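# Place bottles on ledges matching their cap colours

## Task

Set every bottle upright on the wall ledge whose label strip has the same colour as that bottle's cap, with the bottle's entire base resting on the ledge.

## Robot and tools

Robot: two seven-joint arms, left_arm and right_arm, each with a two-finger gripper. The fingers point along the gripper's own +z axis and close along its y axis. end_effector_position is the point between the pads when closed, just under 1 cm behind the fingertips. Closing pushes the fingertips about 17 mm further out along +z, mostly while the pads are more than 70 mm apart. A gripper pose does not fix the elbow, so a big wrist turn can swing the arm.

Frame: one scene frame for both arms. Its origin is on the plane z = 0, under the midpoint between the arm bases, which sit 0.70 m above it. +z is up, +x is forward (the way the arms face), and left_arm is on the +y side. Arm names do not match image sides. Reported positions and orientations can be off by a few centimetres, more at long reach.

The 16-number row, shared by execute_actions and move: one flat list covering both arms. First left_arm as x, y, z, qw, qx, qy, qz, opening, then right_arm in the same 8-number order. x, y, z are an absolute target for end_effector_position, in metres, in the scene frame. qw, qx, qy, qz are an absolute target for end_effector_quat_wxyz, w first, in the scene frame. Opening runs from -1 (closed) to +1 (fully open, 0.145 m). Going from open to closed takes at least about 0.5 s. Both arms must always be filled in. To keep an arm still, resend the pose it had when it stopped, together with the opening it should keep. Copy the quaternion you want forward unchanged, not the drifted reported one. A 0 for opening is a real command, so resend the current opening to leave a gripper alone.

execute_actions(actions, cameras): actions is a list of actions. Each action is a table of up to 15 rows, one row per 1/30 s step. A shorter table repeats its last row until 15 steps are filled. For each arm, a target more than 0.6 m from that gripper's position at the start of the action, along any of its own axes, gets the action refused for both arms. A malformed action, or a first action failing this check against the last reported state, rejects the whole call. An empty list returns state plus images, including fields otherwise omitted. cameras: a list of names, ["all"], [] for none, or null for the default (all for an empty list, otherwise none). An unknown name invalidates the call.

move(target, speed, blend, opening_speed, grip_force, blocking, cameras): drives each gripper in a straight line from its Hand target to the absolute pose in target. target is one 16-number row or a list of up to 15 rows, with no 0.6 m limit. The whole list must fit in 10 s, otherwise it stops short. speed: m/s, 0.002 to 1.1, default 0.25; turning is capped at twice that in rad/s. Give one value overall or one per target. blend: metres of corner rounding per target; 0 means stop at each target. opening_speed: rate on the -1..1 scale per second, at least 0.2. grip_force: newtons per finger pad, 3 to 10, one value or one per arm. It stays set, and each scene starts at full force. blocking=false returns after about 0.5 s while the motion continues; a new move then takes over from the current point. Paths do not avoid obstacles or the other arm. Fast moves lag, stray and can overshoot speed, especially with the arm stretched out. Faster contact and targets set deeper past the contact both press harder. An opening change on the first target pauses the paths only if that target is within 3 mm of the gripper; on later targets it is applied on arrival. The result adds a move: line giving the ending (done, off_target, moving, held, fault) and the limits that acted (paced = clipped, held = steps withheld). An arm not named in the ending is done, meaning within 3 mm and 2 degrees. done and off_target say nothing about contact.

wait(seconds 0 to 10): the arms keep their last command while a running move continues. stop(): brakes the current move, which takes some distance. zoom_image(camera cam_high or cam_low, region [x0, y0, x1, y1] in pixels, at most 504 by 504): enlarges part of that camera's latest image. read_manual(section "licences"): licence texts only. finished_scene(scene): ends the scene for good and should be the last call of the reply. The goal must hold without the robot's help.

Controller: at every step the commanded orientation is clipped to within 32 degrees of the measured one. Damped IK puts position ahead of orientation, so one action may fall short; read Hand target and Tool commands and send the remainder. The clearance check can stop arms getting too close, but it does not stop the grippers or wrist cameras touching each other.

Results: end_effector_position and quaternion per arm, Hand target, Tool commands, Joint positions (the last number per arm is the finger opening in metres), grip_measured (on the -1..1 scale), joint torques (offset and noisy; numbers 3 and 4 wrap at ±28 N m), joint velocities (omitted when within noise), motor temperatures, and step positions after execute_actions. To hold an object, command an opening clearly below grip_measured; the further below, the harder the squeeze, up to about 10 N per pad for objects up to about 11 cm wide.

Cameras: cam_high and cam_low, each 896x504, with calibrations given, accurate to a few millimetres or degrees.

Avoid: dropping bottles, releasing them while they move, knocking anything off the work area, hard hits on fixed objects, arm-to-arm contact (including closing a gripper on the other gripper's fingers), and long holding of loads, stretched poses or pushing at unreachable targets. These heat motors toward a MOTOR HOT warning at 85 °C and an over-temperature fault at 100 °C. Objects may be nudged occasionally.

Each tool is called as a command line: name --argument value for each argument, lists and objects as JSON in quotes; but a table of rows of numbers goes row by row, as --pt "numbers of a row", without its own name.

## Session

execute_actions --actions '[]'

zoom_image --camera "cam_high" --region '[430, 200, 690, 420]'

zoom_image --camera "cam_low" --region '[330, 120, 630, 400]'

Scene clock: 0.00 s.
left_arm: end_effector_position=(+0.2239, +0.1828, +0.6144) grip_measured=+1.00 end_effector_quat_wxyz=(-0.319, +0.395, -0.515, +0.691) | right_arm: end_effector_position=(+0.4009, -0.1655, +0.3728) grip_measured=+1.00 end_effector_quat_wxyz=(+0.260, +0.265, +0.837, +0.401)
Joint positions: left_arm=[-1.106 0.942 0.535 2.339 -0.48 -0.199 -0.367 0.145] | right_arm=[0.583 0.619 -0.841 0.925 -1.182 -0.496 -0.047 0.145]
Joint velocities: within noise
Joint torques (N m): no reading
Motor temperatures (°C): left_arm=[21 21 22 20 21 23 21] | right_arm=[20 22 22 19 20 19 21]
Hand target: left_arm +0.2239, +0.1828, +0.6144; -0.319, +0.395, -0.515, +0.691 | right_arm +0.4009, -0.1655, +0.3728; +0.260, +0.265, +0.837, +0.401
Tool commands: left_gripper/opening=+1.0 right_gripper/opening=+1.0

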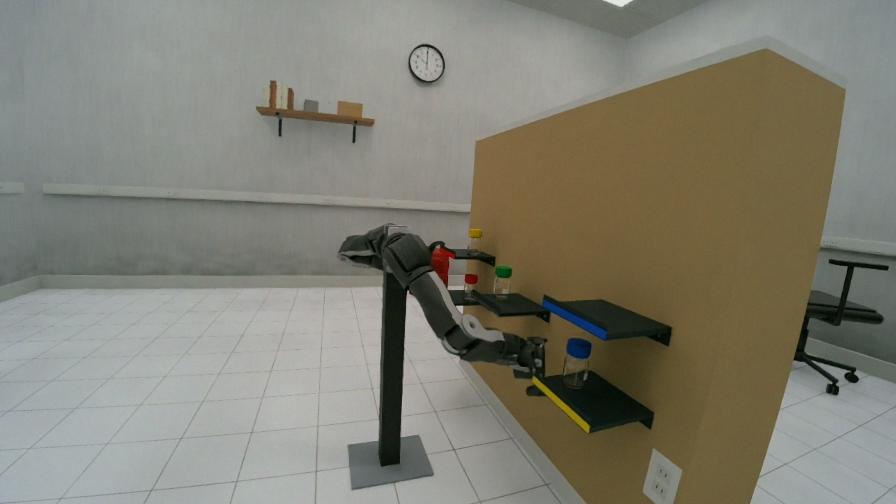

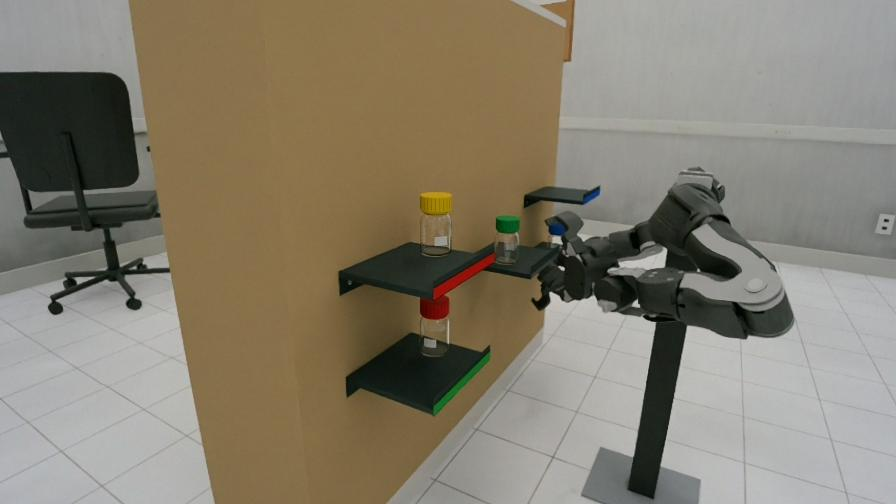

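Scaled by 1.938 from the camera's 896x504 image, which has a finer 1280x720 frame.

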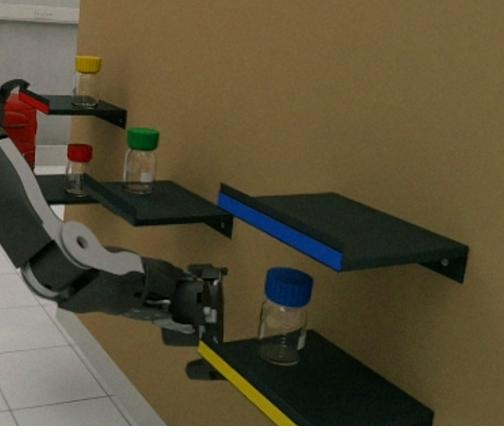

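Scaled by 1.680 from the camera's 896x504 image, which has a finer 1280x720 frame.

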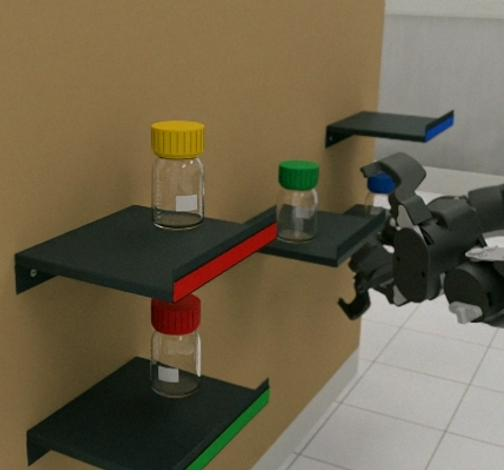

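move --pt "0.22 0.24 0.54 0 0.7071 0 0.7071 0.2 0.25 -0.19 0.41 0.260 0.265 0.837 0.401 0.3" --pt "0.22 0.24 0.50 0 0.7071 0 0.7071 0.2 0.21 -0.25 0.45 0 0.7071 0 0.7071 0.3" --pt "0.25 0.22 0.50 0 0.7071 0 0.7071 0.2 0.22 -0.35 0.495 0 0.7071 0 0.7071 0.3" --speed '[0.35, 0.35, 0.25]' --blend '[0.02, 0.02, 0]' --cameras '["all"]'

Scene clock: 105.30 s.
left_arm: end_effector_position=(+0.2504, +0.2187, +0.5029) grip_measured=+0.20 end_effector_quat_wxyz=(+0.003, +0.704, -0.002, +0.710) | right_arm: end_effector_position=(+0.2205, -0.3507, +0.4958) grip_measured=+0.30 end_effector_quat_wxyz=(+0.002, +0.706, +0.000, +0.708)
Joint positions: left_arm=[-0.669 0.751 -0.099 2.064 0.517 -0.334 -0.414 0.09] | right_arm=[-1.1 1.059 0.29 1.704 1.101 -0.784 0.026 0.098]
Joint torques (N m): left_arm=[0.78 2.25 0.87 3.52 -0.11 -0.5 -0.03] | right_arm=[0.04 3.1 2.54 1.58 0.21 -0.43 0.17]
Hand target: left_arm +0.2500, +0.2201, +0.5000; +0.000, +0.707, +0.000, +0.707 | right_arm +0.2200, -0.3500, +0.4950; +0.000, +0.707, +0.000, +0.707
Off the commanded pose: left_arm 0.003 m, 1 deg | right_arm 0.001 m, 0 deg.
joint sent to its limit (right arm) — joint 6 (wrist pitch), lower limit. The joint targets still meet the commanded pose.
move: done

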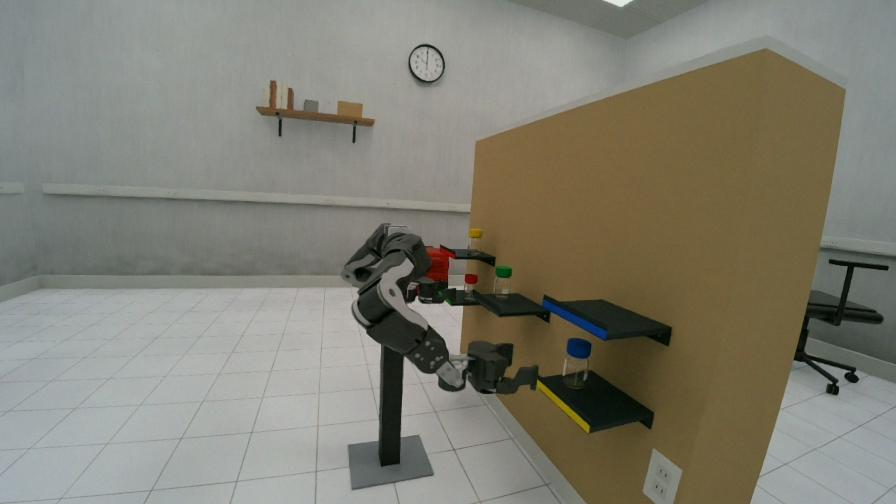

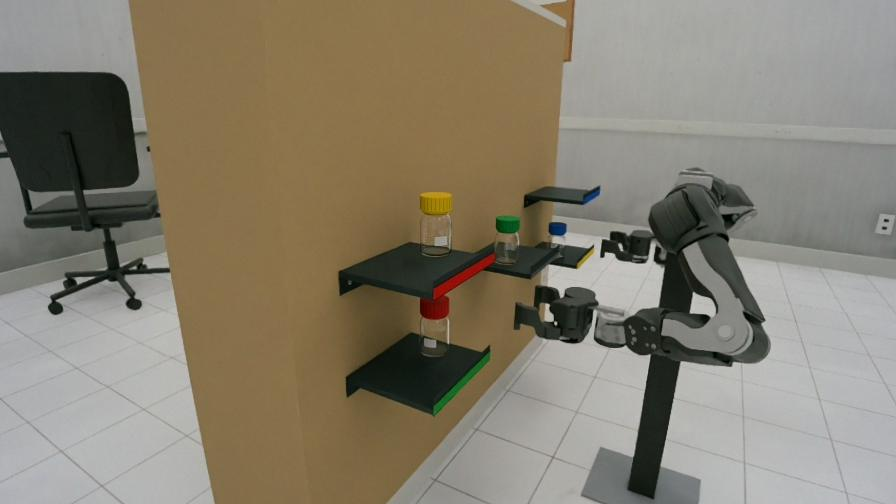

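move --pt "0.37 0.205 0.56 0 0.7071 0 0.7071 0.2 0.30 -0.355 0.497 0 0.7071 0 0.7071 0.3" --pt "0.38 0.21 0.70 0.0616 0.7044 -0.0616 0.7044 0.2 0.369 -0.355 0.497 0 0.7071 0 0.7071 0.3" --pt "0.38 0.24 0.80 0.0616 0.7044 -0.0616 0.7044 0.2 0.369 -0.355 0.497 0 0.7071 0 0.7071 0.3" --pt "0.384 0.339 0.795 0.0616 0.7044 -0.0616 0.7044 0.2 0.369 -0.355 0.497 0 0.7071 0 0.7071 0.3" --pt "0.384 0.339 0.692 0.0616 0.7044 -0.0616 0.7044 0.2 0.369 -0.355 0.497 0 0.7071 0 0.7071 0.3" --speed '[0.2, 0.2, 0.25, 0.2, 0.12]' --blend '[0.02, 0.02, 0.02, 0.01, 0]' --cameras '["all"]'

zoom_image --camera "cam_low" --region '[350, 150, 600, 330]'

zoom_image --camera "cam_high" --region '[430, 210, 650, 430]'

Scene clock: 128.17 s.
left_arm: end_effector_position=(+0.3838, +0.3386, +0.6914) grip_measured=+0.20 end_effector_quat_wxyz=(+0.063, +0.706, -0.063, +0.703) | right_arm: end_effector_position=(+0.3692, -0.3570, +0.5002) grip_measured=+0.30 end_effector_quat_wxyz=(+0.003, +0.704, -0.002, +0.710)
Joint positions: left_arm=[0.285 1.434 -0.174 1.566 1.438 0.115 0.159 0.09] | right_arm=[0.059 1.018 -0.356 1.278 1.084 -0.401 0.069 0.098]
Joint torques (N m): left_arm=[5.82 7.03 3.63 1.09 0.2 -0.66 -0.02] | right_arm=[3.81 6.18 2.51 1.76 0.11 -0.29 0.16]
Hand target: left_arm +0.3840, +0.3389, +0.6920; +0.062, +0.704, -0.062, +0.704 | right_arm +0.3690, -0.3549, +0.4970; +0.000, +0.707, +0.000, +0.707
Off the commanded pose: left_arm 0.001 m, 0 deg | right_arm 0.004 m, 1 deg.
move: off_target (right_arm)

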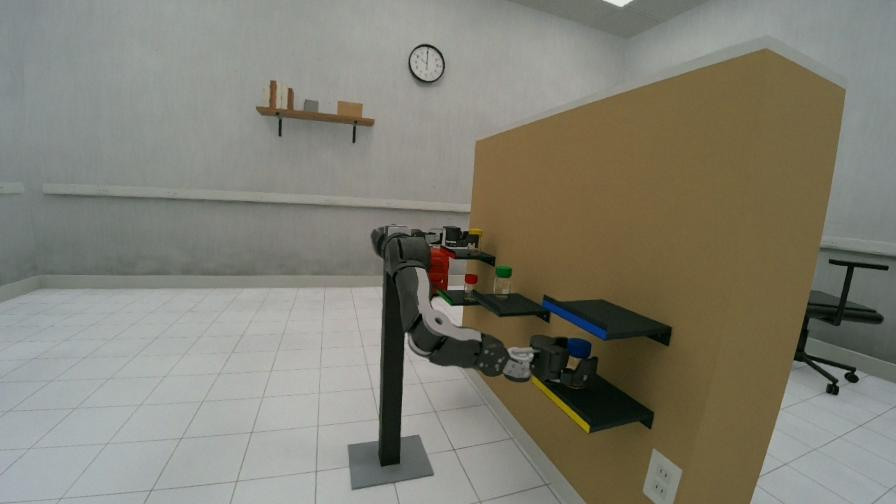

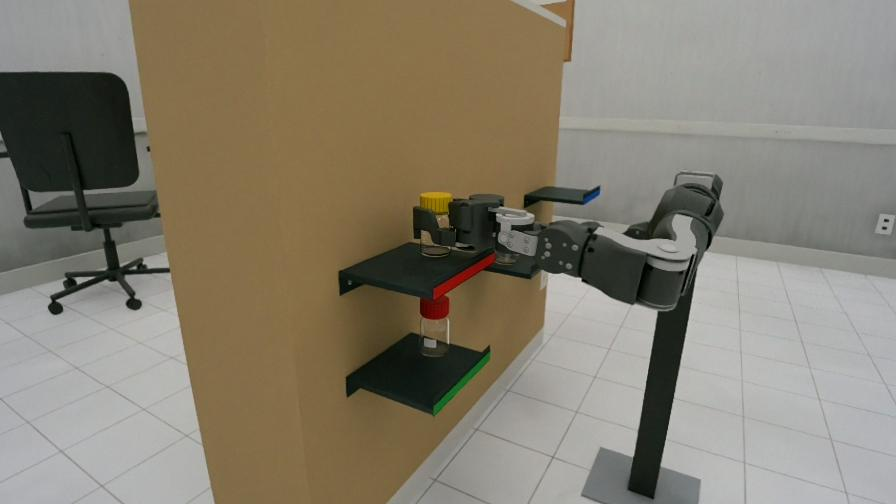

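Scaled by 2.016 from the camera's 896x504 image, which has a finer 1280x720 frame.

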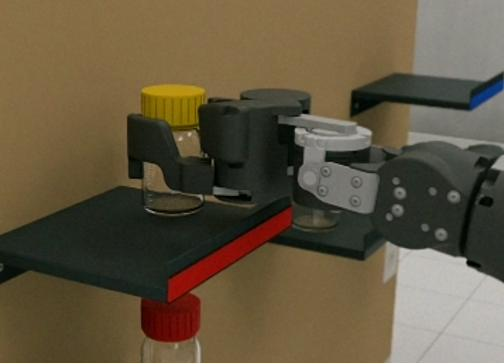

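Scaled by 2.291 from the camera's 896x504 image, which has a finer 1280x720 frame.

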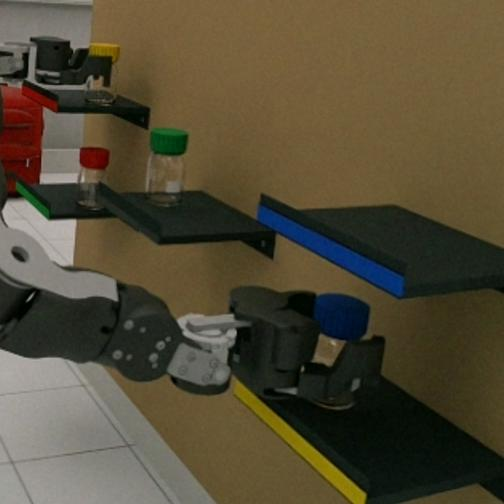

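move --pt "0.384 0.339 0.692 0.0616 0.7044 -0.0616 0.7044 -0.5 0.369 -0.355 0.497 0 0.7071 0 0.7071 -0.5" --pt "0.384 0.339 0.73 0.0616 0.7044 -0.0616 0.7044 -0.5 0.369 -0.355 0.531 0 0.7071 0 0.7071 -0.5" --pt "0.38 0.20 0.745 0.0616 0.7044 -0.0616 0.7044 -0.5 0.369 -0.215 0.54 0 0.7071 0 0.7071 -0.5" --pt "0.383 0.0 0.745 0.1228 0.6964 -0.1228 0.6964 -0.5 0.37 -0.21 0.66 0 0.7071 0 0.7071 -0.5" --pt "0.383 -0.048 0.735 0.1228 0.6964 -0.1228 0.6964 -0.5 0.371 -0.21 0.735 0 0.7071 0 0.7071 -0.5" --pt "0.383 -0.048 0.607 0.1228 0.6964 -0.1228 0.6964 -0.5 0.368 -0.37 0.732 0 0.7071 0 0.7071 -0.5" --speed '[0.1, 0.12, 0.25, 0.25, 0.2, 0.18]' --blend '[0, 0.01, 0.02, 0.03, 0.01, 0]' --opening_speed 1.5 --cameras '["all"]'

zoom_image --camera "cam_low" --region '[460, 170, 620, 290]'

zoom_image --camera "cam_high" --region '[440, 210, 700, 350]'

Scene clock: 166.63 s.
left_arm: end_effector_position=(+0.3828, -0.0474, +0.6045) grip_measured=-0.24 end_effector_quat_wxyz=(+0.121, +0.701, -0.123, +0.692) | right_arm: end_effector_position=(+0.3682, -0.3702, +0.7282) grip_measured=-0.24 end_effector_quat_wxyz=(+0.001, +0.713, -0.001, +0.701)
Joint positions: left_arm=[0.846 0.241 -1.164 1.711 0.892 0.249 -0.89 0.058] | right_arm=[0.1 1.356 0.279 1.625 1.362 0.401 0.003 0.058]
Joint torques (N m): left_arm=[9.03 -1.31 2.37 3.43 -0.49 -0.72 0.22] | right_arm=[4.39 7.61 5.01 0.98 0.08 -0.74 0.19]
Hand target: left_arm +0.3830, -0.0480, +0.6070; +0.123, +0.696, -0.123, +0.696 | right_arm +0.3679, -0.3701, +0.7320; +0.000, +0.707, +0.000, +0.707
Off the commanded pose: left_arm 0.003 m, 1 deg | right_arm 0.004 m, 1 deg.
move: off_target (right_arm)

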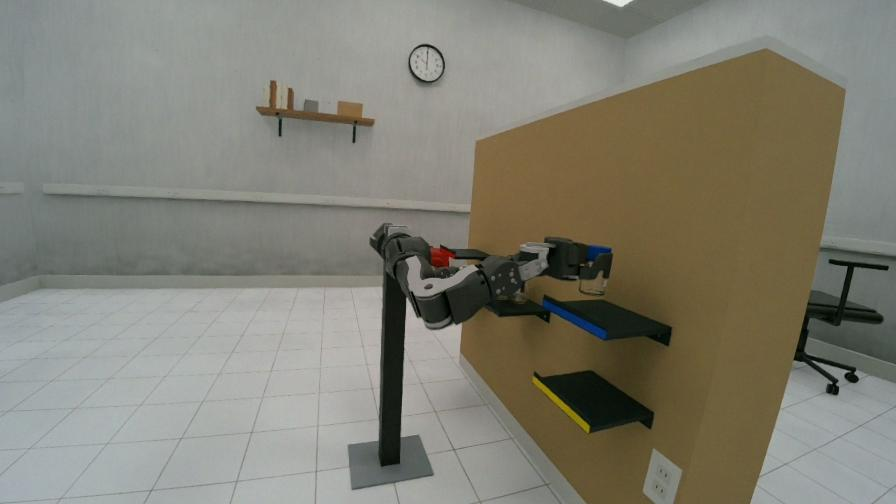

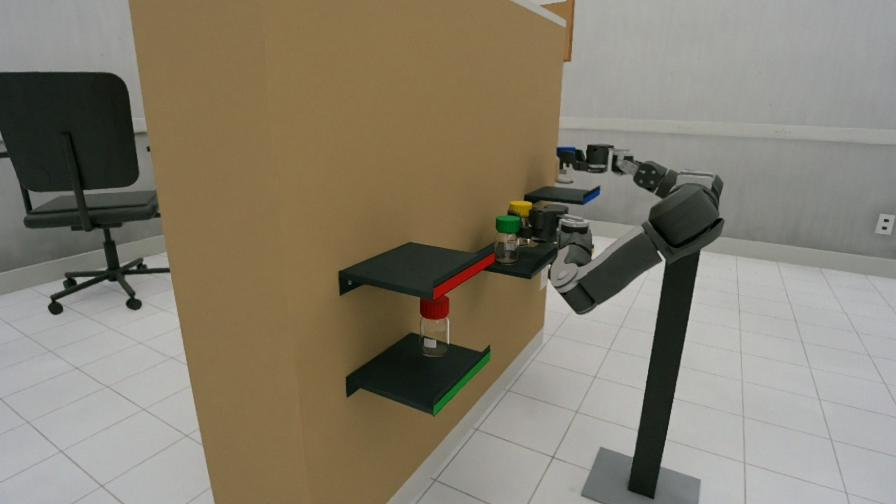

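Scaled by 3.150 from the camera's 896x504 image, which has a finer 1280x720 frame.

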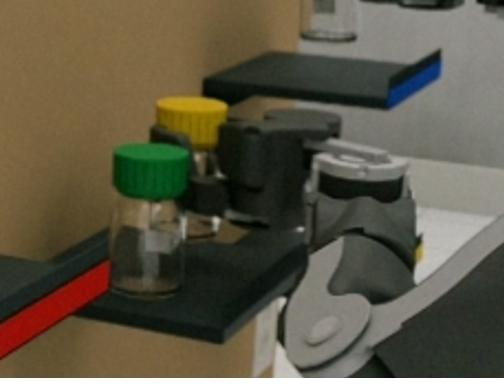

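Scaled by 1.938 from the camera's 896x504 image, which has a finer 1280x720 frame.

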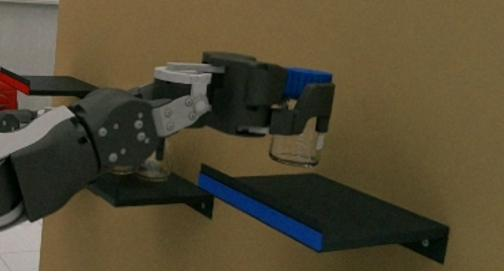

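move --pt "0.383 -0.048 0.596 0.1228 0.6964 -0.1228 0.6964 -0.5 0.368 -0.37 0.702 0 0.7071 0 0.7071 -0.5" --pt "0.383 -0.048 0.583 0.1228 0.6964 -0.1228 0.6964 -0.5 0.368 -0.37 0.686 0 0.7071 0 0.7071 -0.5" --speed '[0.12, 0.05]' --blend '[0.005, 0]'

Scene clock: 181.93 s.
left_arm: end_effector_position=(+0.3832, -0.0479, +0.5873) grip_measured=-0.24 end_effector_quat_wxyz=(+0.123, +0.694, -0.120, +0.699) | right_arm: end_effector_position=(+0.3680, -0.3700, +0.6915) grip_measured=-0.24 end_effector_quat_wxyz=(+0.001, +0.699, +0.000, +0.715)
Joint positions: left_arm=[0.817 0.247 -1.207 1.664 0.845 0.157 -0.869 0.058] | right_arm=[-0.028 1.242 0.317 1.637 1.246 0.272 0.039 0.058]
Joint torques (N m): left_arm=[7.08 -0.78 1.57 2.63 -0.3 -0.55 0.24] | right_arm=[2.07 7.58 4.01 1.32 0.17 -0.05 0.07]
Hand target: left_arm +0.3829, -0.0480, +0.5830; +0.123, +0.696, -0.123, +0.696 | right_arm +0.3680, -0.3699, +0.6860; +0.000, +0.707, +0.000, +0.707
Off the commanded pose: left_arm 0.004 m, 1 deg | right_arm 0.006 m, 1 deg.
move: off_target (left_arm, right_arm)

move --pt "0.383 -0.048 0.586 0.1228 0.6964 -0.1228 0.6964 -0.5 0.368 -0.37 0.690 0 0.7071 0 0.7071 -0.5" --pt "0.383 -0.048 0.586 0.1228 0.6964 -0.1228 0.6964 0.0 0.368 -0.37 0.690 0 0.7071 0 0.7071 0.0" --pt "0.383 -0.048 0.69 0.1228 0.6964 -0.1228 0.6964 0.0 0.368 -0.37 0.80 0 0.7071 0 0.7071 0.0" --pt "0.38 0.20 0.69 0 0.7071 0 0.7071 0.0 0.37 -0.22 0.78 -0.0616 0.7044 0.0616 0.7044 0.0" --pt "0.37 0.21 0.56 0 0.7071 0 0.7071 0.0 0.372 -0.20 0.70 -0.0616 0.7044 0.0616 0.7044 0.0" --pt "0.29 0.23 0.46 0 0.7071 0 0.7071 0.0 0.376 -0.057 0.69 -0.1228 0.6964 0.1228 0.6964 0.0" --speed '[0.06, 0.1, 0.15, 0.25, 0.25, 0.2]' --blend '[0, 0, 0.01, 0.03, 0.02, 0]' --opening_speed 1.5 --cameras '["all"]'

zoom_image --camera "cam_low" --region '[480, 170, 600, 280]'

zoom_image --camera "cam_high" --region '[480, 230, 640, 350]'

Scene clock: 220.30 s.
left_arm: end_effector_position=(+0.2900, +0.2309, +0.4605) grip_measured=+0.00 end_effector_quat_wxyz=(-0.002, +0.707, +0.001, +0.707) | right_arm: end_effector_position=(+0.3504, -0.0837, +0.6921) grip_measured=+0.00 end_effector_quat_wxyz=(-0.207, +0.665, +0.273, +0.663)
Joint positions: left_arm=[-0.152 0.999 -0.711 1.755 0.687 -0.579 -0.646 0.076] | right_arm=[-1.31 1.998 1.271 2.045 1.559 -0.054 -0.194 0.076]
Joint torques (N m): left_arm=[3.28 4.05 1.46 3.25 -0.18 -0.63 0.2] | right_arm=[4.42 0.73 5.44 -0.01 0.03 -0.3 0.15]
Hand target: left_arm +0.2900, +0.2299, +0.4600; +0.000, +0.707, +0.000, +0.707 | right_arm +0.3499, -0.0833, +0.6926; -0.209, +0.665, +0.275, +0.663
Off the commanded pose: left_arm 0.001 m, 0 deg | right_arm 0.037 m, 20 deg.
joint read past its limit (right arm) — joint 2 (shoulder roll), upper limit.
joint sent to its limit (right arm) — joint 1 (shoulder pitch), lower limit; joint 2 (shoulder roll), upper limit; joint 5 (forearm roll), upper limit. The joint targets are off in position and orientation.
move: off_target (right_arm)

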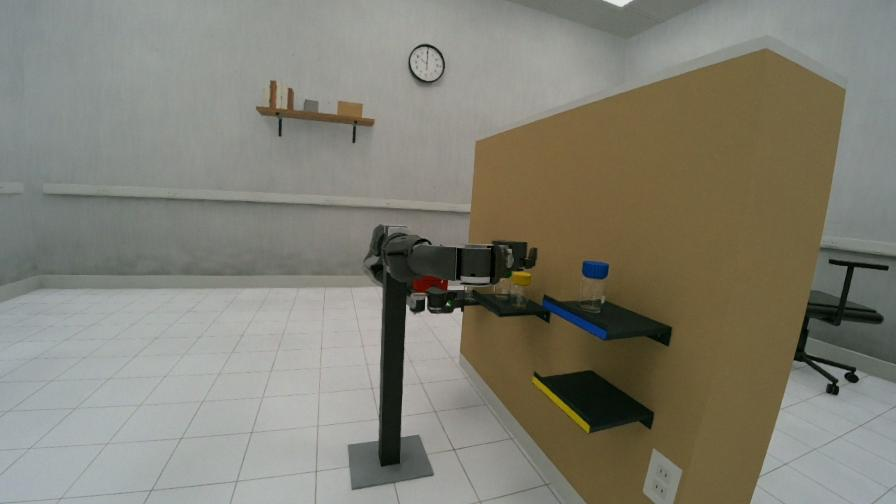

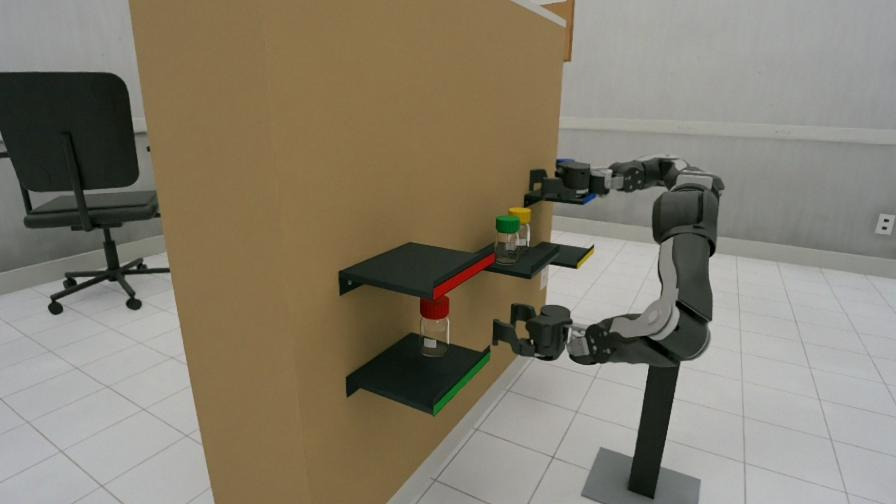

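Scaled by 4.200 from the camera's 896x504 image, which has a finer 1280x720 frame.

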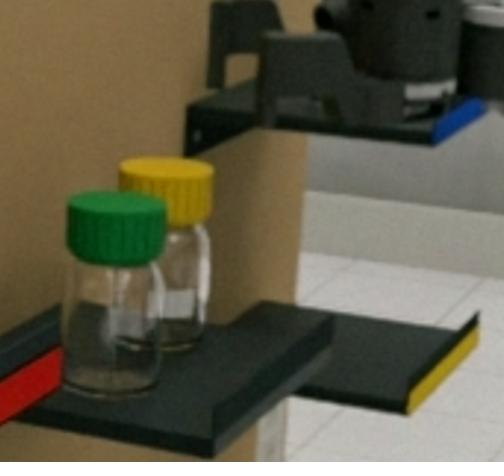

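Scaled by 3.150 from the camera's 896x504 image, which has a finer 1280x720 frame.

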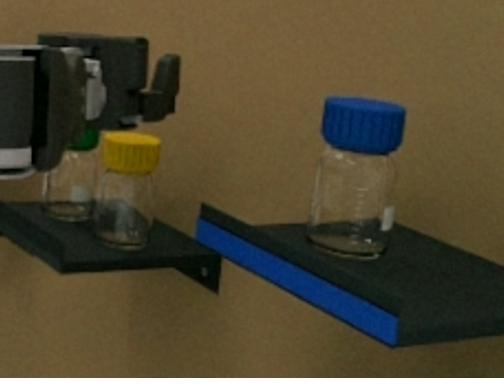

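move --pt "0.24 0.23 0.42 0 0.7071 0 0.7071 0.25 0.34 -0.16 0.70 -0.0616 0.7044 0.0616 0.7044 0.0" --pt "0.22 0.30 0.46 0 0.7071 0 0.7071 0.25 0.26 -0.22 0.66 0 0.7071 0 0.7071 0.0" --pt "0.23 0.344 0.50 0 0.7071 0 0.7071 0.25 0.22 -0.31 0.50 0 0.7071 0 0.7071 0.0" --pt "0.30 0.344 0.50 0 0.7071 0 0.7071 0.25 0.25 -0.22 0.50 0 0.7071 0 0.7071 0.0" --pt "0.384 0.344 0.50 0 0.7071 0 0.7071 0.25 0.37 -0.205 0.56 0 0.7071 0 0.7071 0.0" --pt "0.384 0.344 0.50 0 0.7071 0 0.7071 0.25 0.372 -0.19 0.68 -0.0616 0.7044 0.0616 0.7044 0.0" --pt "0.384 0.344 0.50 0 0.7071 0 0.7071 0.25 0.376 -0.057 0.69 -0.1228 0.6964 0.1228 0.6964 0.0" --speed '[0.2, 0.2, 0.25, 0.2, 0.2, 0.25, 0.25]' --blend '[0.02, 0.02, 0.02, 0.02, 0.02, 0.02, 0]' --cameras '["all"]'

zoom_image --camera "cam_low" --region '[360, 160, 600, 400]'

zoom_image --camera "cam_high" --region '[440, 230, 580, 330]'

Scene clock: 269.07 s.
left_arm: end_effector_position=(+0.3841, +0.3458, +0.5032) grip_measured=+0.25 end_effector_quat_wxyz=(-0.003, +0.704, +0.001, +0.710) | right_arm: end_effector_position=(+0.3755, -0.0564, +0.6906) grip_measured=+0.00 end_effector_quat_wxyz=(-0.126, +0.695, +0.123, +0.697)
Joint positions: left_arm=[0.159 0.996 -0.434 1.27 1.065 -0.371 0.026 0.094] | right_arm=[0.777 0.512 -0.636 2.052 1.067 0.642 -0.682 0.076]
Joint torques (N m): left_arm=[5.95 5.68 1.87 2.03 0.12 -0.54 0.23] | right_arm=[5.79 0.51 2.61 1.96 -0.27 -0.22 -0.13]
Hand target: left_arm +0.3839, +0.3440, +0.4999; +0.000, +0.707, +0.000, +0.707 | right_arm +0.3760, -0.0570, +0.6900; -0.123, +0.696, +0.123, +0.696
Off the commanded pose: left_arm 0.004 m, 1 deg | right_arm 0.001 m, 0 deg.
move: off_target (left_arm)

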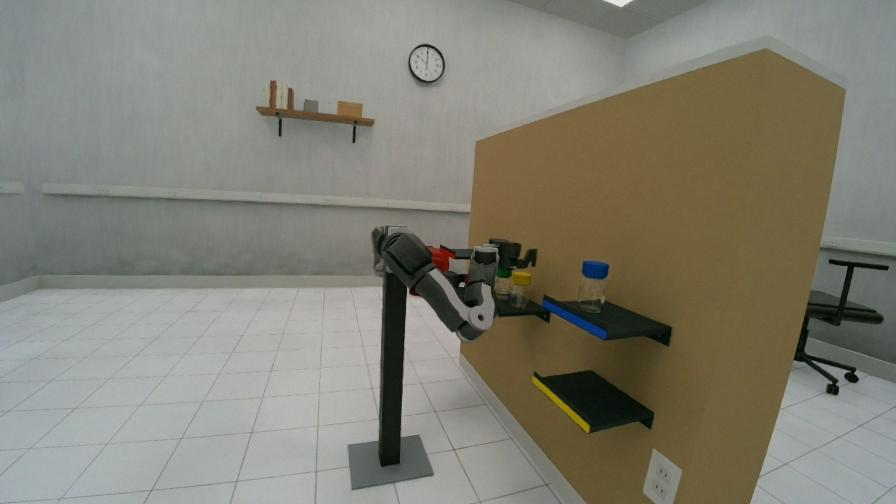

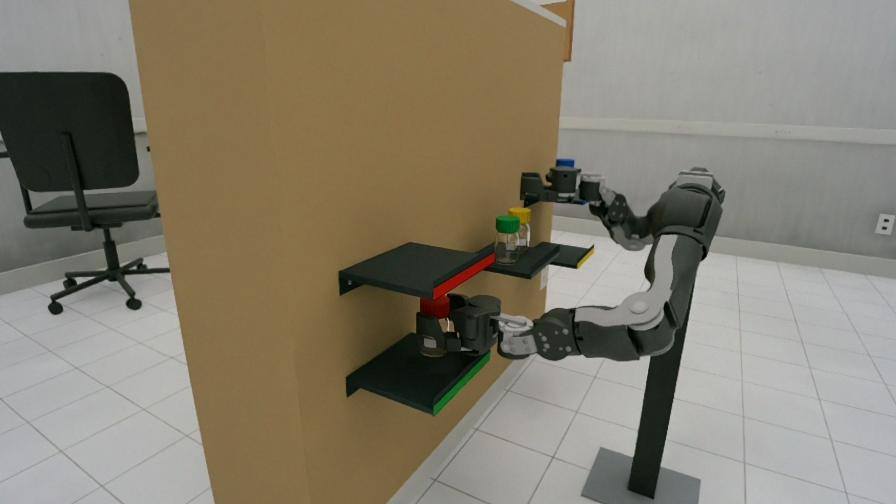

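Scaled by 2.100 from the camera's 896x504 image, which has a finer 1280x720 frame.

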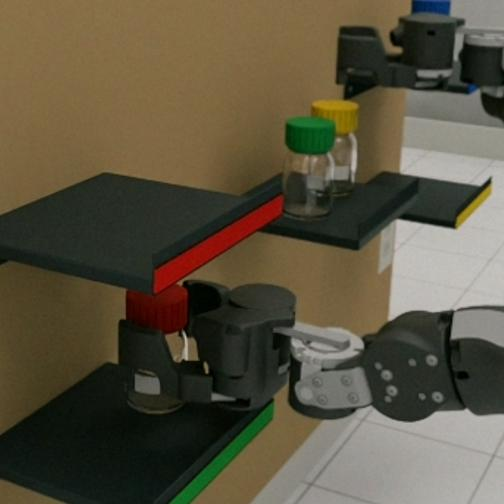

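Scaled by 3.600 from the camera's 896x504 image, which has a finer 1280x720 frame.

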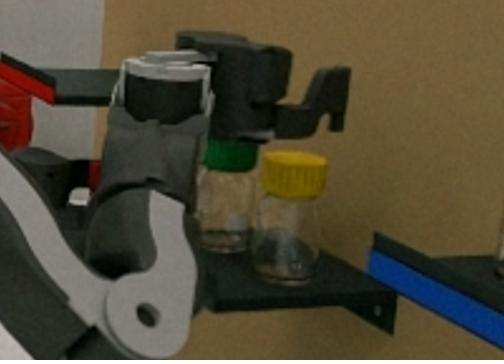

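move --pt "0.384 0.344 0.50 0 0.7071 0 0.7071 -0.5 0.378 -0.056 0.66 -0.1228 0.6964 0.1228 0.6964 0.0" --pt "0.384 0.344 0.532 0 0.7071 0 0.7071 -0.5 0.378 -0.056 0.592 -0.1228 0.6964 0.1228 0.6964 -0.5" --pt "0.384 0.205 0.545 0 0.7071 0 0.7071 -0.5 0.378 -0.056 0.645 -0.1228 0.6964 0.1228 0.6964 -0.5" --pt "0.38 0.21 0.70 0 0.7071 0 0.7071 -0.5 0.372 -0.21 0.645 0 0.7071 0 0.7071 -0.5" --pt "0.38 0.24 0.738 0 0.7071 0 0.7071 -0.5 0.372 -0.215 0.54 0 0.7071 0 0.7071 -0.5" --pt "0.38 0.36 0.735 0 0.7071 0 0.7071 -0.5 0.372 -0.37 0.534 0 0.7071 0 0.7071 -0.5" --speed '[0.12, 0.12, 0.2, 0.2, 0.2, 0.2]' --blend '[0.005, 0, 0.01, 0.02, 0.02, 0]' --opening_speed 1.5 --cameras '["all"]'

Scene clock: 302.37 s.
left_arm: end_effector_position=(+0.3802, +0.3607, +0.7317) grip_measured=-0.24 end_effector_quat_wxyz=(-0.002, +0.712, +0.001, +0.702) | right_arm: end_effector_position=(+0.3712, -0.3703, +0.5294) grip_measured=-0.25 end_effector_quat_wxyz=(+0.002, +0.714, +0.000, +0.700)
Joint positions: left_arm=[0.371 1.356 0.007 1.612 1.372 0.401 -0.047 0.058] | right_arm=[0.008 1.061 -0.187 1.339 1.092 -0.246 0.113 0.057]
Joint torques (N m): left_arm=[5.74 6.82 4.15 1.55 0.04 -0.96 0.21] | right_arm=[4.15 6.87 5.18 2.37 0.26 -0.77 0.17]
Hand target: left_arm +0.3799, +0.3599, +0.7350; +0.000, +0.707, +0.000, +0.707 | right_arm +0.3720, -0.3700, +0.5340; +0.000, +0.707, +0.000, +0.707
Off the commanded pose: left_arm 0.003 m, 1 deg | right_arm 0.005 m, 1 deg.
move: off_target (right_arm); blend cut to 0 m at target 1

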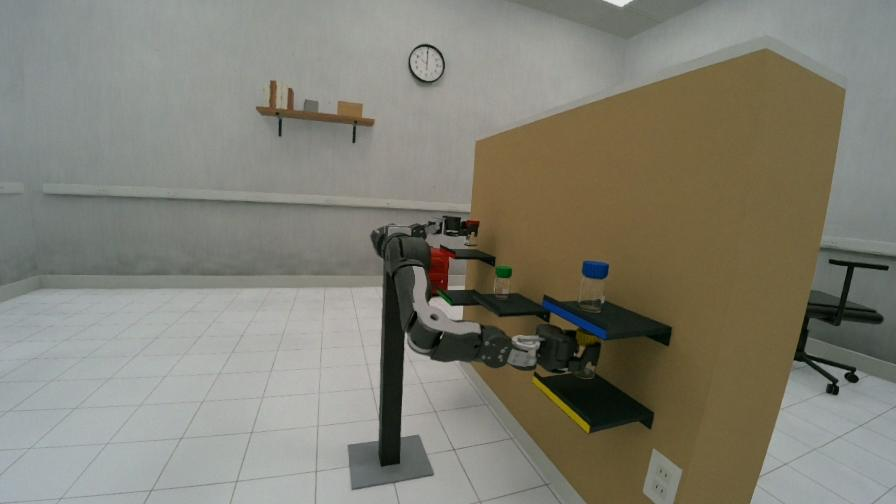

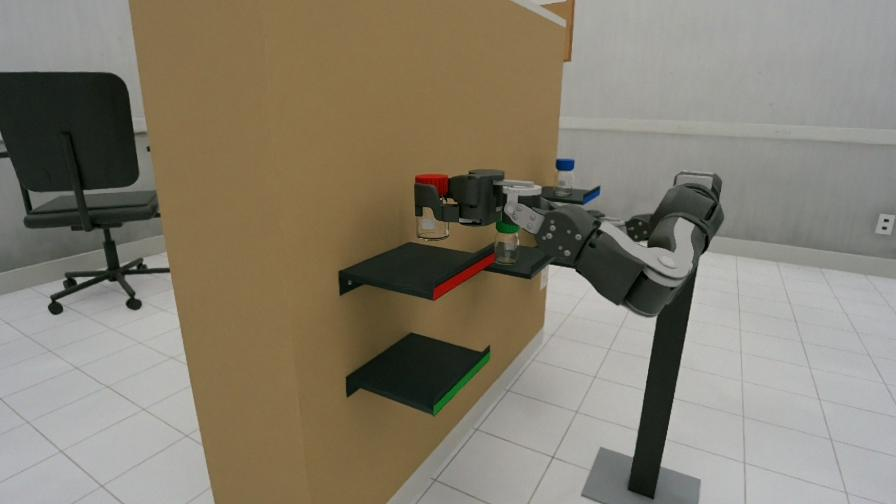

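move --pt "0.38 0.36 0.707 0 0.7071 0 0.7071 -0.5 0.372 -0.37 0.507 0 0.7071 0 0.7071 -0.5" --pt "0.38 0.36 0.690 0 0.7071 0 0.7071 -0.5 0.372 -0.37 0.488 0 0.7071 0 0.7071 -0.5" --speed '[0.12, 0.05]' --blend '[0.005, 0]'

Scene clock: 310.03 s.
left_arm: end_effector_position=(+0.3797, +0.3614, +0.6963) grip_measured=-0.24 end_effector_quat_wxyz=(-0.003, +0.700, +0.001, +0.714) | right_arm: end_effector_position=(+0.3728, -0.3726, +0.4940) grip_measured=-0.25 end_effector_quat_wxyz=(+0.004, +0.701, -0.002, +0.713)
Joint positions: left_arm=[0.126 1.303 0.116 1.628 1.308 0.233 -0.031 0.058] | right_arm=[0.079 0.92 -0.225 1.154 0.997 -0.359 0.204 0.057]
Joint torques (N m): left_arm=[3.73 7.37 2.24 1.73 0.18 -0.41 0.19] | right_arm=[3.44 6.05 1.61 1.78 0.18 -0.26 0.16]
Hand target: left_arm +0.3800, +0.3600, +0.6900; +0.000, +0.707, +0.000, +0.707 | right_arm +0.3719, -0.3700, +0.4880; +0.000, +0.707, +0.000, +0.707
Off the commanded pose: left_arm 0.007 m, 1 deg | right_arm 0.007 m, 1 deg.
move: off_target (left_arm, right_arm)

move --pt "0.38 0.36 0.695 0 0.7071 0 0.7071 -0.5 0.372 -0.37 0.4925 0 0.7071 0 0.7071 -0.5" --pt "0.38 0.36 0.695 0 0.7071 0 0.7071 0.25 0.372 -0.37 0.4925 0 0.7071 0 0.7071 0.25" --pt "0.30 0.36 0.70 0 0.7071 0 0.7071 0.25 0.30 -0.37 0.497 0 0.7071 0 0.7071 0.25" --pt "0.265 0.27 0.64 0 0.7071 0 0.7071 0.25 0.28 -0.25 0.46 0 0.7071 0 0.7071 0.25" --pt "0.27 0.22 0.50 0 0.7071 0 0.7071 0.25 0.25 -0.25 0.44 0 0.7071 0 0.7071 0.25" --pt "0.37 0.205 0.56 0 0.7071 0 0.7071 0.25 0.25 -0.25 0.44 0 0.7071 0 0.7071 0.25" --pt "0.375 0.20 0.67 0.0616 0.7044 -0.0616 0.7044 0.25 0.25 -0.25 0.44 0 0.7071 0 0.7071 0.25" --pt "0.374 0.049 0.685 0.0616 0.7044 -0.0616 0.7044 0.25 0.25 -0.25 0.44 0 0.7071 0 0.7071 0.25" --speed '[0.06, 0.1, 0.15, 0.2, 0.25, 0.25, 0.25, 0.25]' --blend '[0, 0, 0.01, 0.02, 0.02, 0.02, 0.02, 0]' --opening_speed 1.5 --cameras '["all"]'

zoom_image --camera "cam_low" --region '[400, 150, 610, 290]'

zoom_image --camera "cam_high" --region '[430, 220, 670, 430]'

Scene clock: 358.67 s.
left_arm: end_effector_position=(+0.3735, +0.0489, +0.6858) grip_measured=+0.25 end_effector_quat_wxyz=(+0.063, +0.703, -0.062, +0.706) | right_arm: end_effector_position=(+0.2506, -0.2509, +0.4409) grip_measured=+0.25 end_effector_quat_wxyz=(+0.001, +0.707, -0.002, +0.707)
Joint positions: left_arm=[0.69 0.258 -0.611 2.052 0.835 0.782 -0.86 0.094] | right_arm=[-0.564 0.72 -0.183 1.705 0.563 -0.567 -0.273 0.094]
Joint torques (N m): left_arm=[7.82 -0.59 1.14 2.39 -0.11 -0.42 -0.05] | right_arm=[0.51 3.44 1.61 2.86 -0.09 -0.51 0.1]
Motor temperatures (°C): left_arm=[23 26 24 21 21 24 21] | right_arm=[22 25 23 19 20 20 21]
Hand target: left_arm +0.3740, +0.0491, +0.6850; +0.061, +0.704, -0.062, +0.704 | right_arm +0.2500, -0.2499, +0.4400; +0.000, +0.707, +0.000, +0.707
Off the commanded pose: left_arm 0.001 m, 0 deg | right_arm 0.001 m, 0 deg.
joint sent to its limit (left arm) — joint 6 (wrist pitch), upper limit. The joint targets still meet the commanded pose.
move: done

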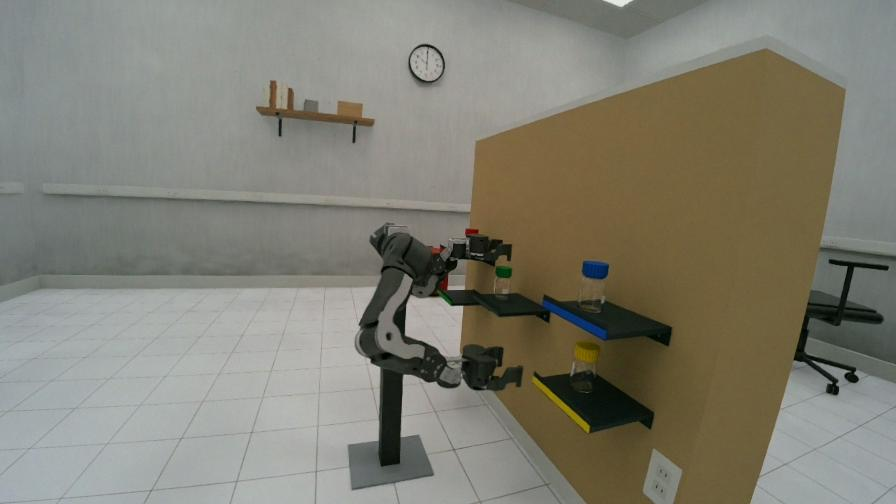

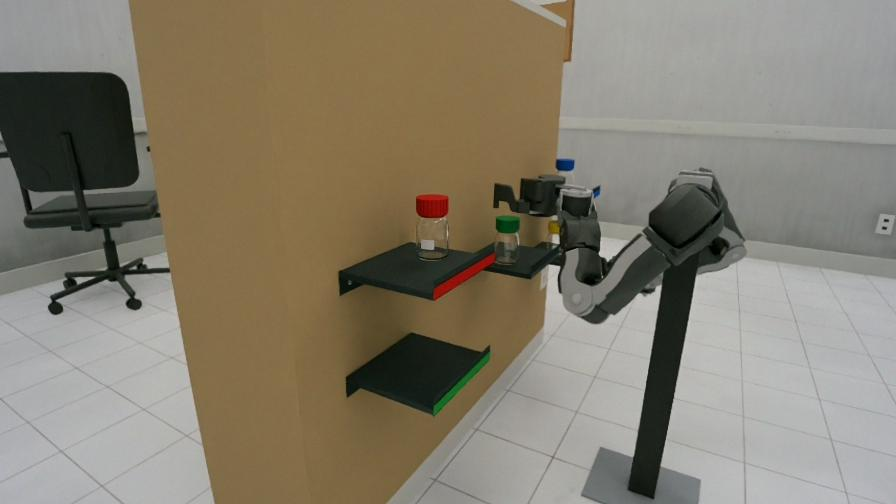

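Scaled by 2.400 from the camera's 896x504 image, which has a finer 1280x720 frame.

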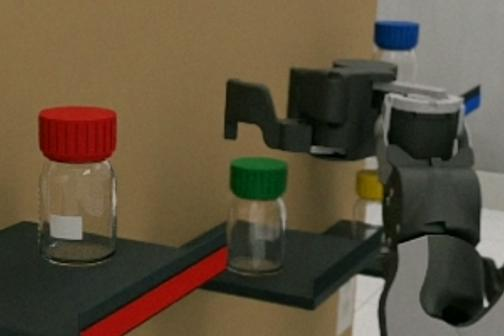

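Scaled by 2.100 from the camera's 896x504 image, which has a finer 1280x720 frame.

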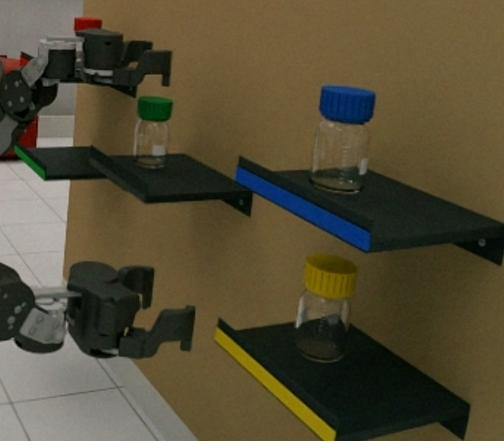

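move --pt "0.372 0.045 0.593 0.0616 0.7044 -0.0616 0.7044 0.25 0.25 -0.25 0.44 0 0.7071 0 0.7071 0.25" --pt "0.372 0.045 0.593 0.0616 0.7044 -0.0616 0.7044 -0.5 0.25 -0.25 0.44 0 0.7071 0 0.7071 0.25" --speed '[0.12, 0.1]' --opening_speed 1.5 --cameras '["cam_low"]'

Scene clock: 378.10 s.
left_arm: end_effector_position=(+0.3719, +0.0457, +0.5943) grip_measured=-0.24 end_effector_quat_wxyz=(+0.061, +0.704, -0.060, +0.705) | right_arm: end_effector_position=(+0.2506, -0.2509, +0.4409) grip_measured=+0.25 end_effector_quat_wxyz=(+0.001, +0.707, -0.002, +0.707)
Joint positions: left_arm=[0.468 0.382 -0.793 1.932 0.639 0.373 -0.767 0.058] | right_arm=[-0.564 0.72 -0.183 1.705 0.563 -0.567 -0.273 0.094]
Joint torques (N m): left_arm=[6.76 -0.09 1.28 3.7 -0.22 -0.55 0.18] | right_arm=[0.51 3.52 1.44 2.74 -0.09 -0.55 0.11]
Hand target: left_arm +0.3720, +0.0450, +0.5931; +0.062, +0.704, -0.062, +0.705 | right_arm +0.2500, -0.2499, +0.4400; +0.000, +0.707, +0.000, +0.707
Off the commanded pose: left_arm 0.001 m, 0 deg | right_arm 0.001 m, 0 deg.
move: done
Images, in order (width x height): cam_low 896x504.

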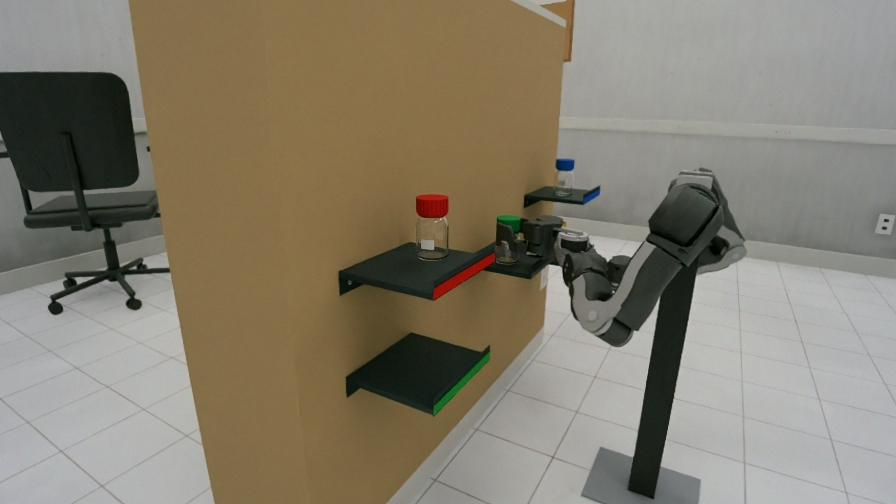

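move --pt "0.372 0.045 0.648 0.0616 0.7044 -0.0616 0.7044 -0.5 0.25 -0.25 0.44 0 0.7071 0 0.7071 0.25" --pt "0.38 0.205 0.64 0 0.7071 0 0.7071 -0.5 0.25 -0.25 0.44 0 0.7071 0 0.7071 0.25" --pt "0.382 0.21 0.545 0 0.7071 0 0.7071 -0.5 0.25 -0.25 0.44 0 0.7071 0 0.7071 0.25" --pt "0.382 0.36 0.54 0 0.7071 0 0.7071 -0.5 0.25 -0.25 0.44 0 0.7071 0 0.7071 0.25" --pt "0.382 0.36 0.516 0 0.7071 0 0.7071 -0.5 0.25 -0.25 0.44 0 0.7071 0 0.7071 0.25" --pt "0.382 0.36 0.498 0 0.7071 0 0.7071 -0.5 0.25 -0.25 0.44 0 0.7071 0 0.7071 0.25" --speed '[0.12, 0.25, 0.25, 0.2, 0.12, 0.05]' --blend '[0.01, 0.03, 0.02, 0.01, 0.005, 0]' --cameras '["cam_low"]'

zoom_image --camera "cam_low" --region '[330, 240, 530, 430]'

Scene clock: 395.00 s.
left_arm: end_effector_position=(+0.3828, +0.3619, +0.5046) grip_measured=-0.24 end_effector_quat_wxyz=(-0.003, +0.700, +0.001, +0.714) | right_arm: end_effector_position=(+0.2506, -0.2509, +0.4409) grip_measured=+0.25 end_effector_quat_wxyz=(+0.001, +0.707, -0.002, +0.707)
Joint positions: left_arm=[0.104 0.887 -0.185 1.202 0.937 -0.288 0.172 0.058] | right_arm=[-0.564 0.72 -0.183 1.705 0.563 -0.567 -0.273 0.094]
Joint torques (N m): left_arm=[5.13 5.97 1.1 2.33 0.19 -0.35 0.23] | right_arm=[0.65 3.39 1.5 2.77 -0.09 -0.55 0.13]
Hand target: left_arm +0.3819, +0.3599, +0.4980; +0.000, +0.707, +0.000, +0.707 | right_arm +0.2500, -0.2499, +0.4400; +0.000, +0.707, +0.000, +0.707
Off the commanded pose: left_arm 0.007 m, 1 deg | right_arm 0.001 m, 0 deg.
move: off_target (left_arm)
Images, in order (width x height): cam_low 896x504.

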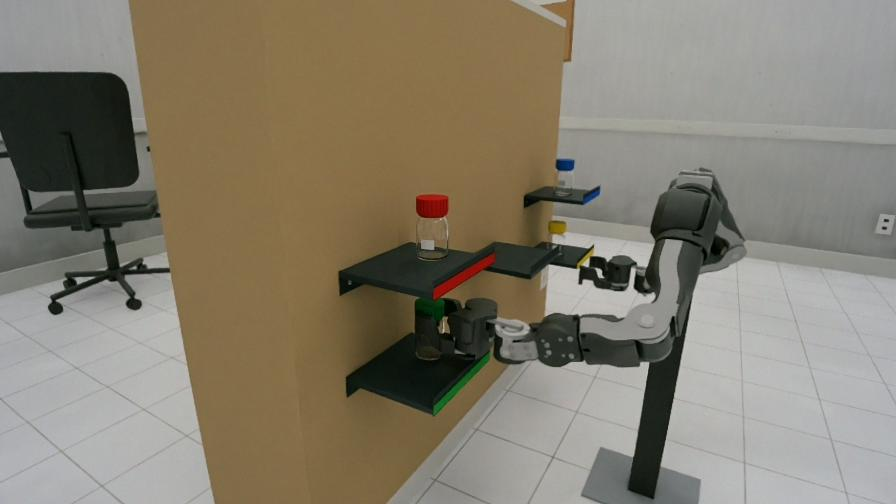

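Scaled by 2.520 from the camera's 896x504 image, which has a finer 1280x720 frame.

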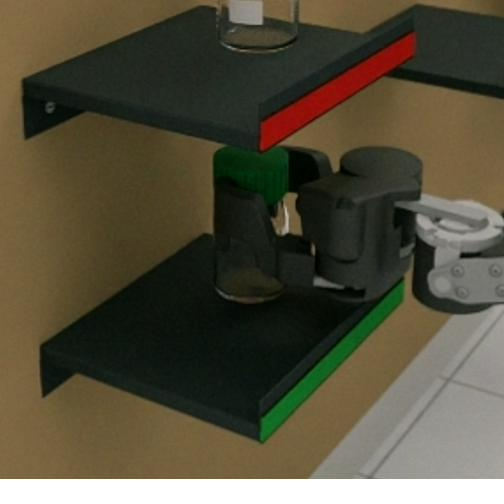

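Contact reached at .5046. Release and retreat.

move --pt "0.382 0.36 0.503 0 0.7071 0 0.7071 -0.5 0.25 -0.25 0.44 0 0.7071 0 0.7071 0.25" --pt "0.382 0.36 0.503 0 0.7071 0 0.7071 0.25 0.25 -0.25 0.44 0 0.7071 0 0.7071 0.25" --pt "0.29 0.36 0.507 0 0.7071 0 0.7071 0.25 0.25 -0.25 0.44 0 0.7071 0 0.7071 0.25" --pt "0.265 0.28 0.48 0 0.7071 0 0.7071 0.25 0.25 -0.25 0.44 0 0.7071 0 0.7071 0.25" --speed '[0.06, 0.1, 0.15, 0.2]' --blend '[0, 0, 0.01, 0]' --opening_speed 1.5 --cameras '["all"]'

Scene clock: 408.13 s.
left_arm: end_effector_position=(+0.2647, +0.2791, +0.4799) grip_measured=+0.25 end_effector_quat_wxyz=(+0.002, +0.707, -0.001, +0.708) | right_arm: end_effector_position=(+0.2506, -0.2509, +0.4409) grip_measured=+0.25 end_effector_quat_wxyz=(+0.001, +0.707, -0.002, +0.707)
Joint positions: left_arm=[-0.632 0.763 0.057 1.802 0.705 -0.424 -0.124 0.094] | right_arm=[-0.564 0.72 -0.183 1.705 0.563 -0.567 -0.273 0.094]
Joint torques (N m): left_arm=[1.38 4.02 2.07 4.23 0.03 -0.53 -0.03] | right_arm=[0.59 3.52 1.54 2.88 -0.09 -0.57 0.12]
Hand target: left_arm +0.2650, +0.2800, +0.4800; +0.000, +0.707, +0.000, +0.707 | right_arm +0.2500, -0.2499, +0.4400; +0.000, +0.707, +0.000, +0.707
Off the commanded pose: left_arm 0.001 m, 0 deg | right_arm 0.001 m, 0 deg.
move: done

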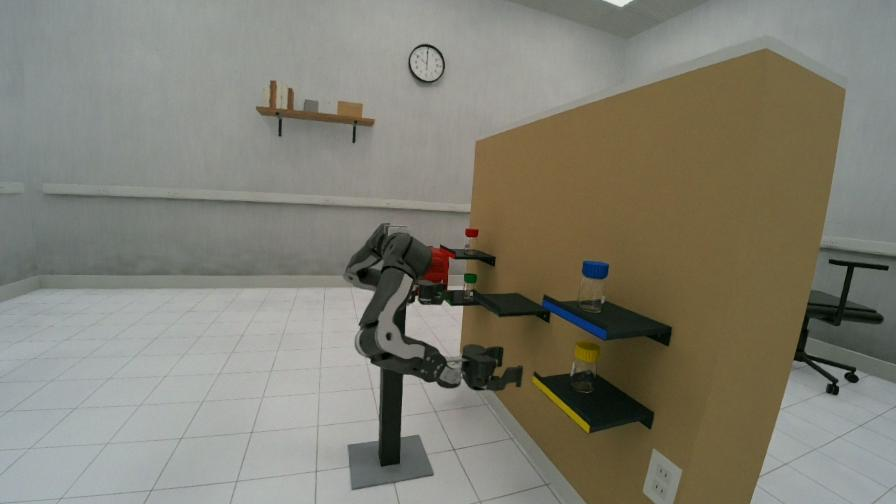

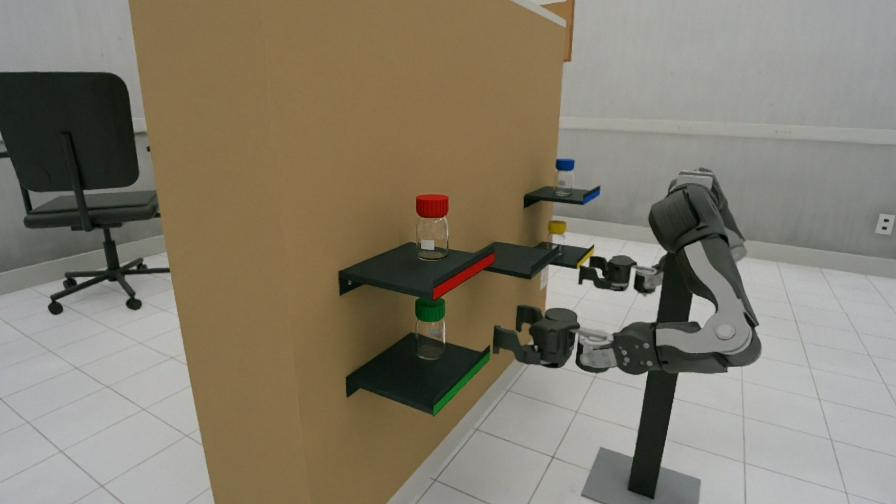

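All four bottles stand on the ledges that match their caps.

finished_scene --scene 2

The scene is finished: the task was done.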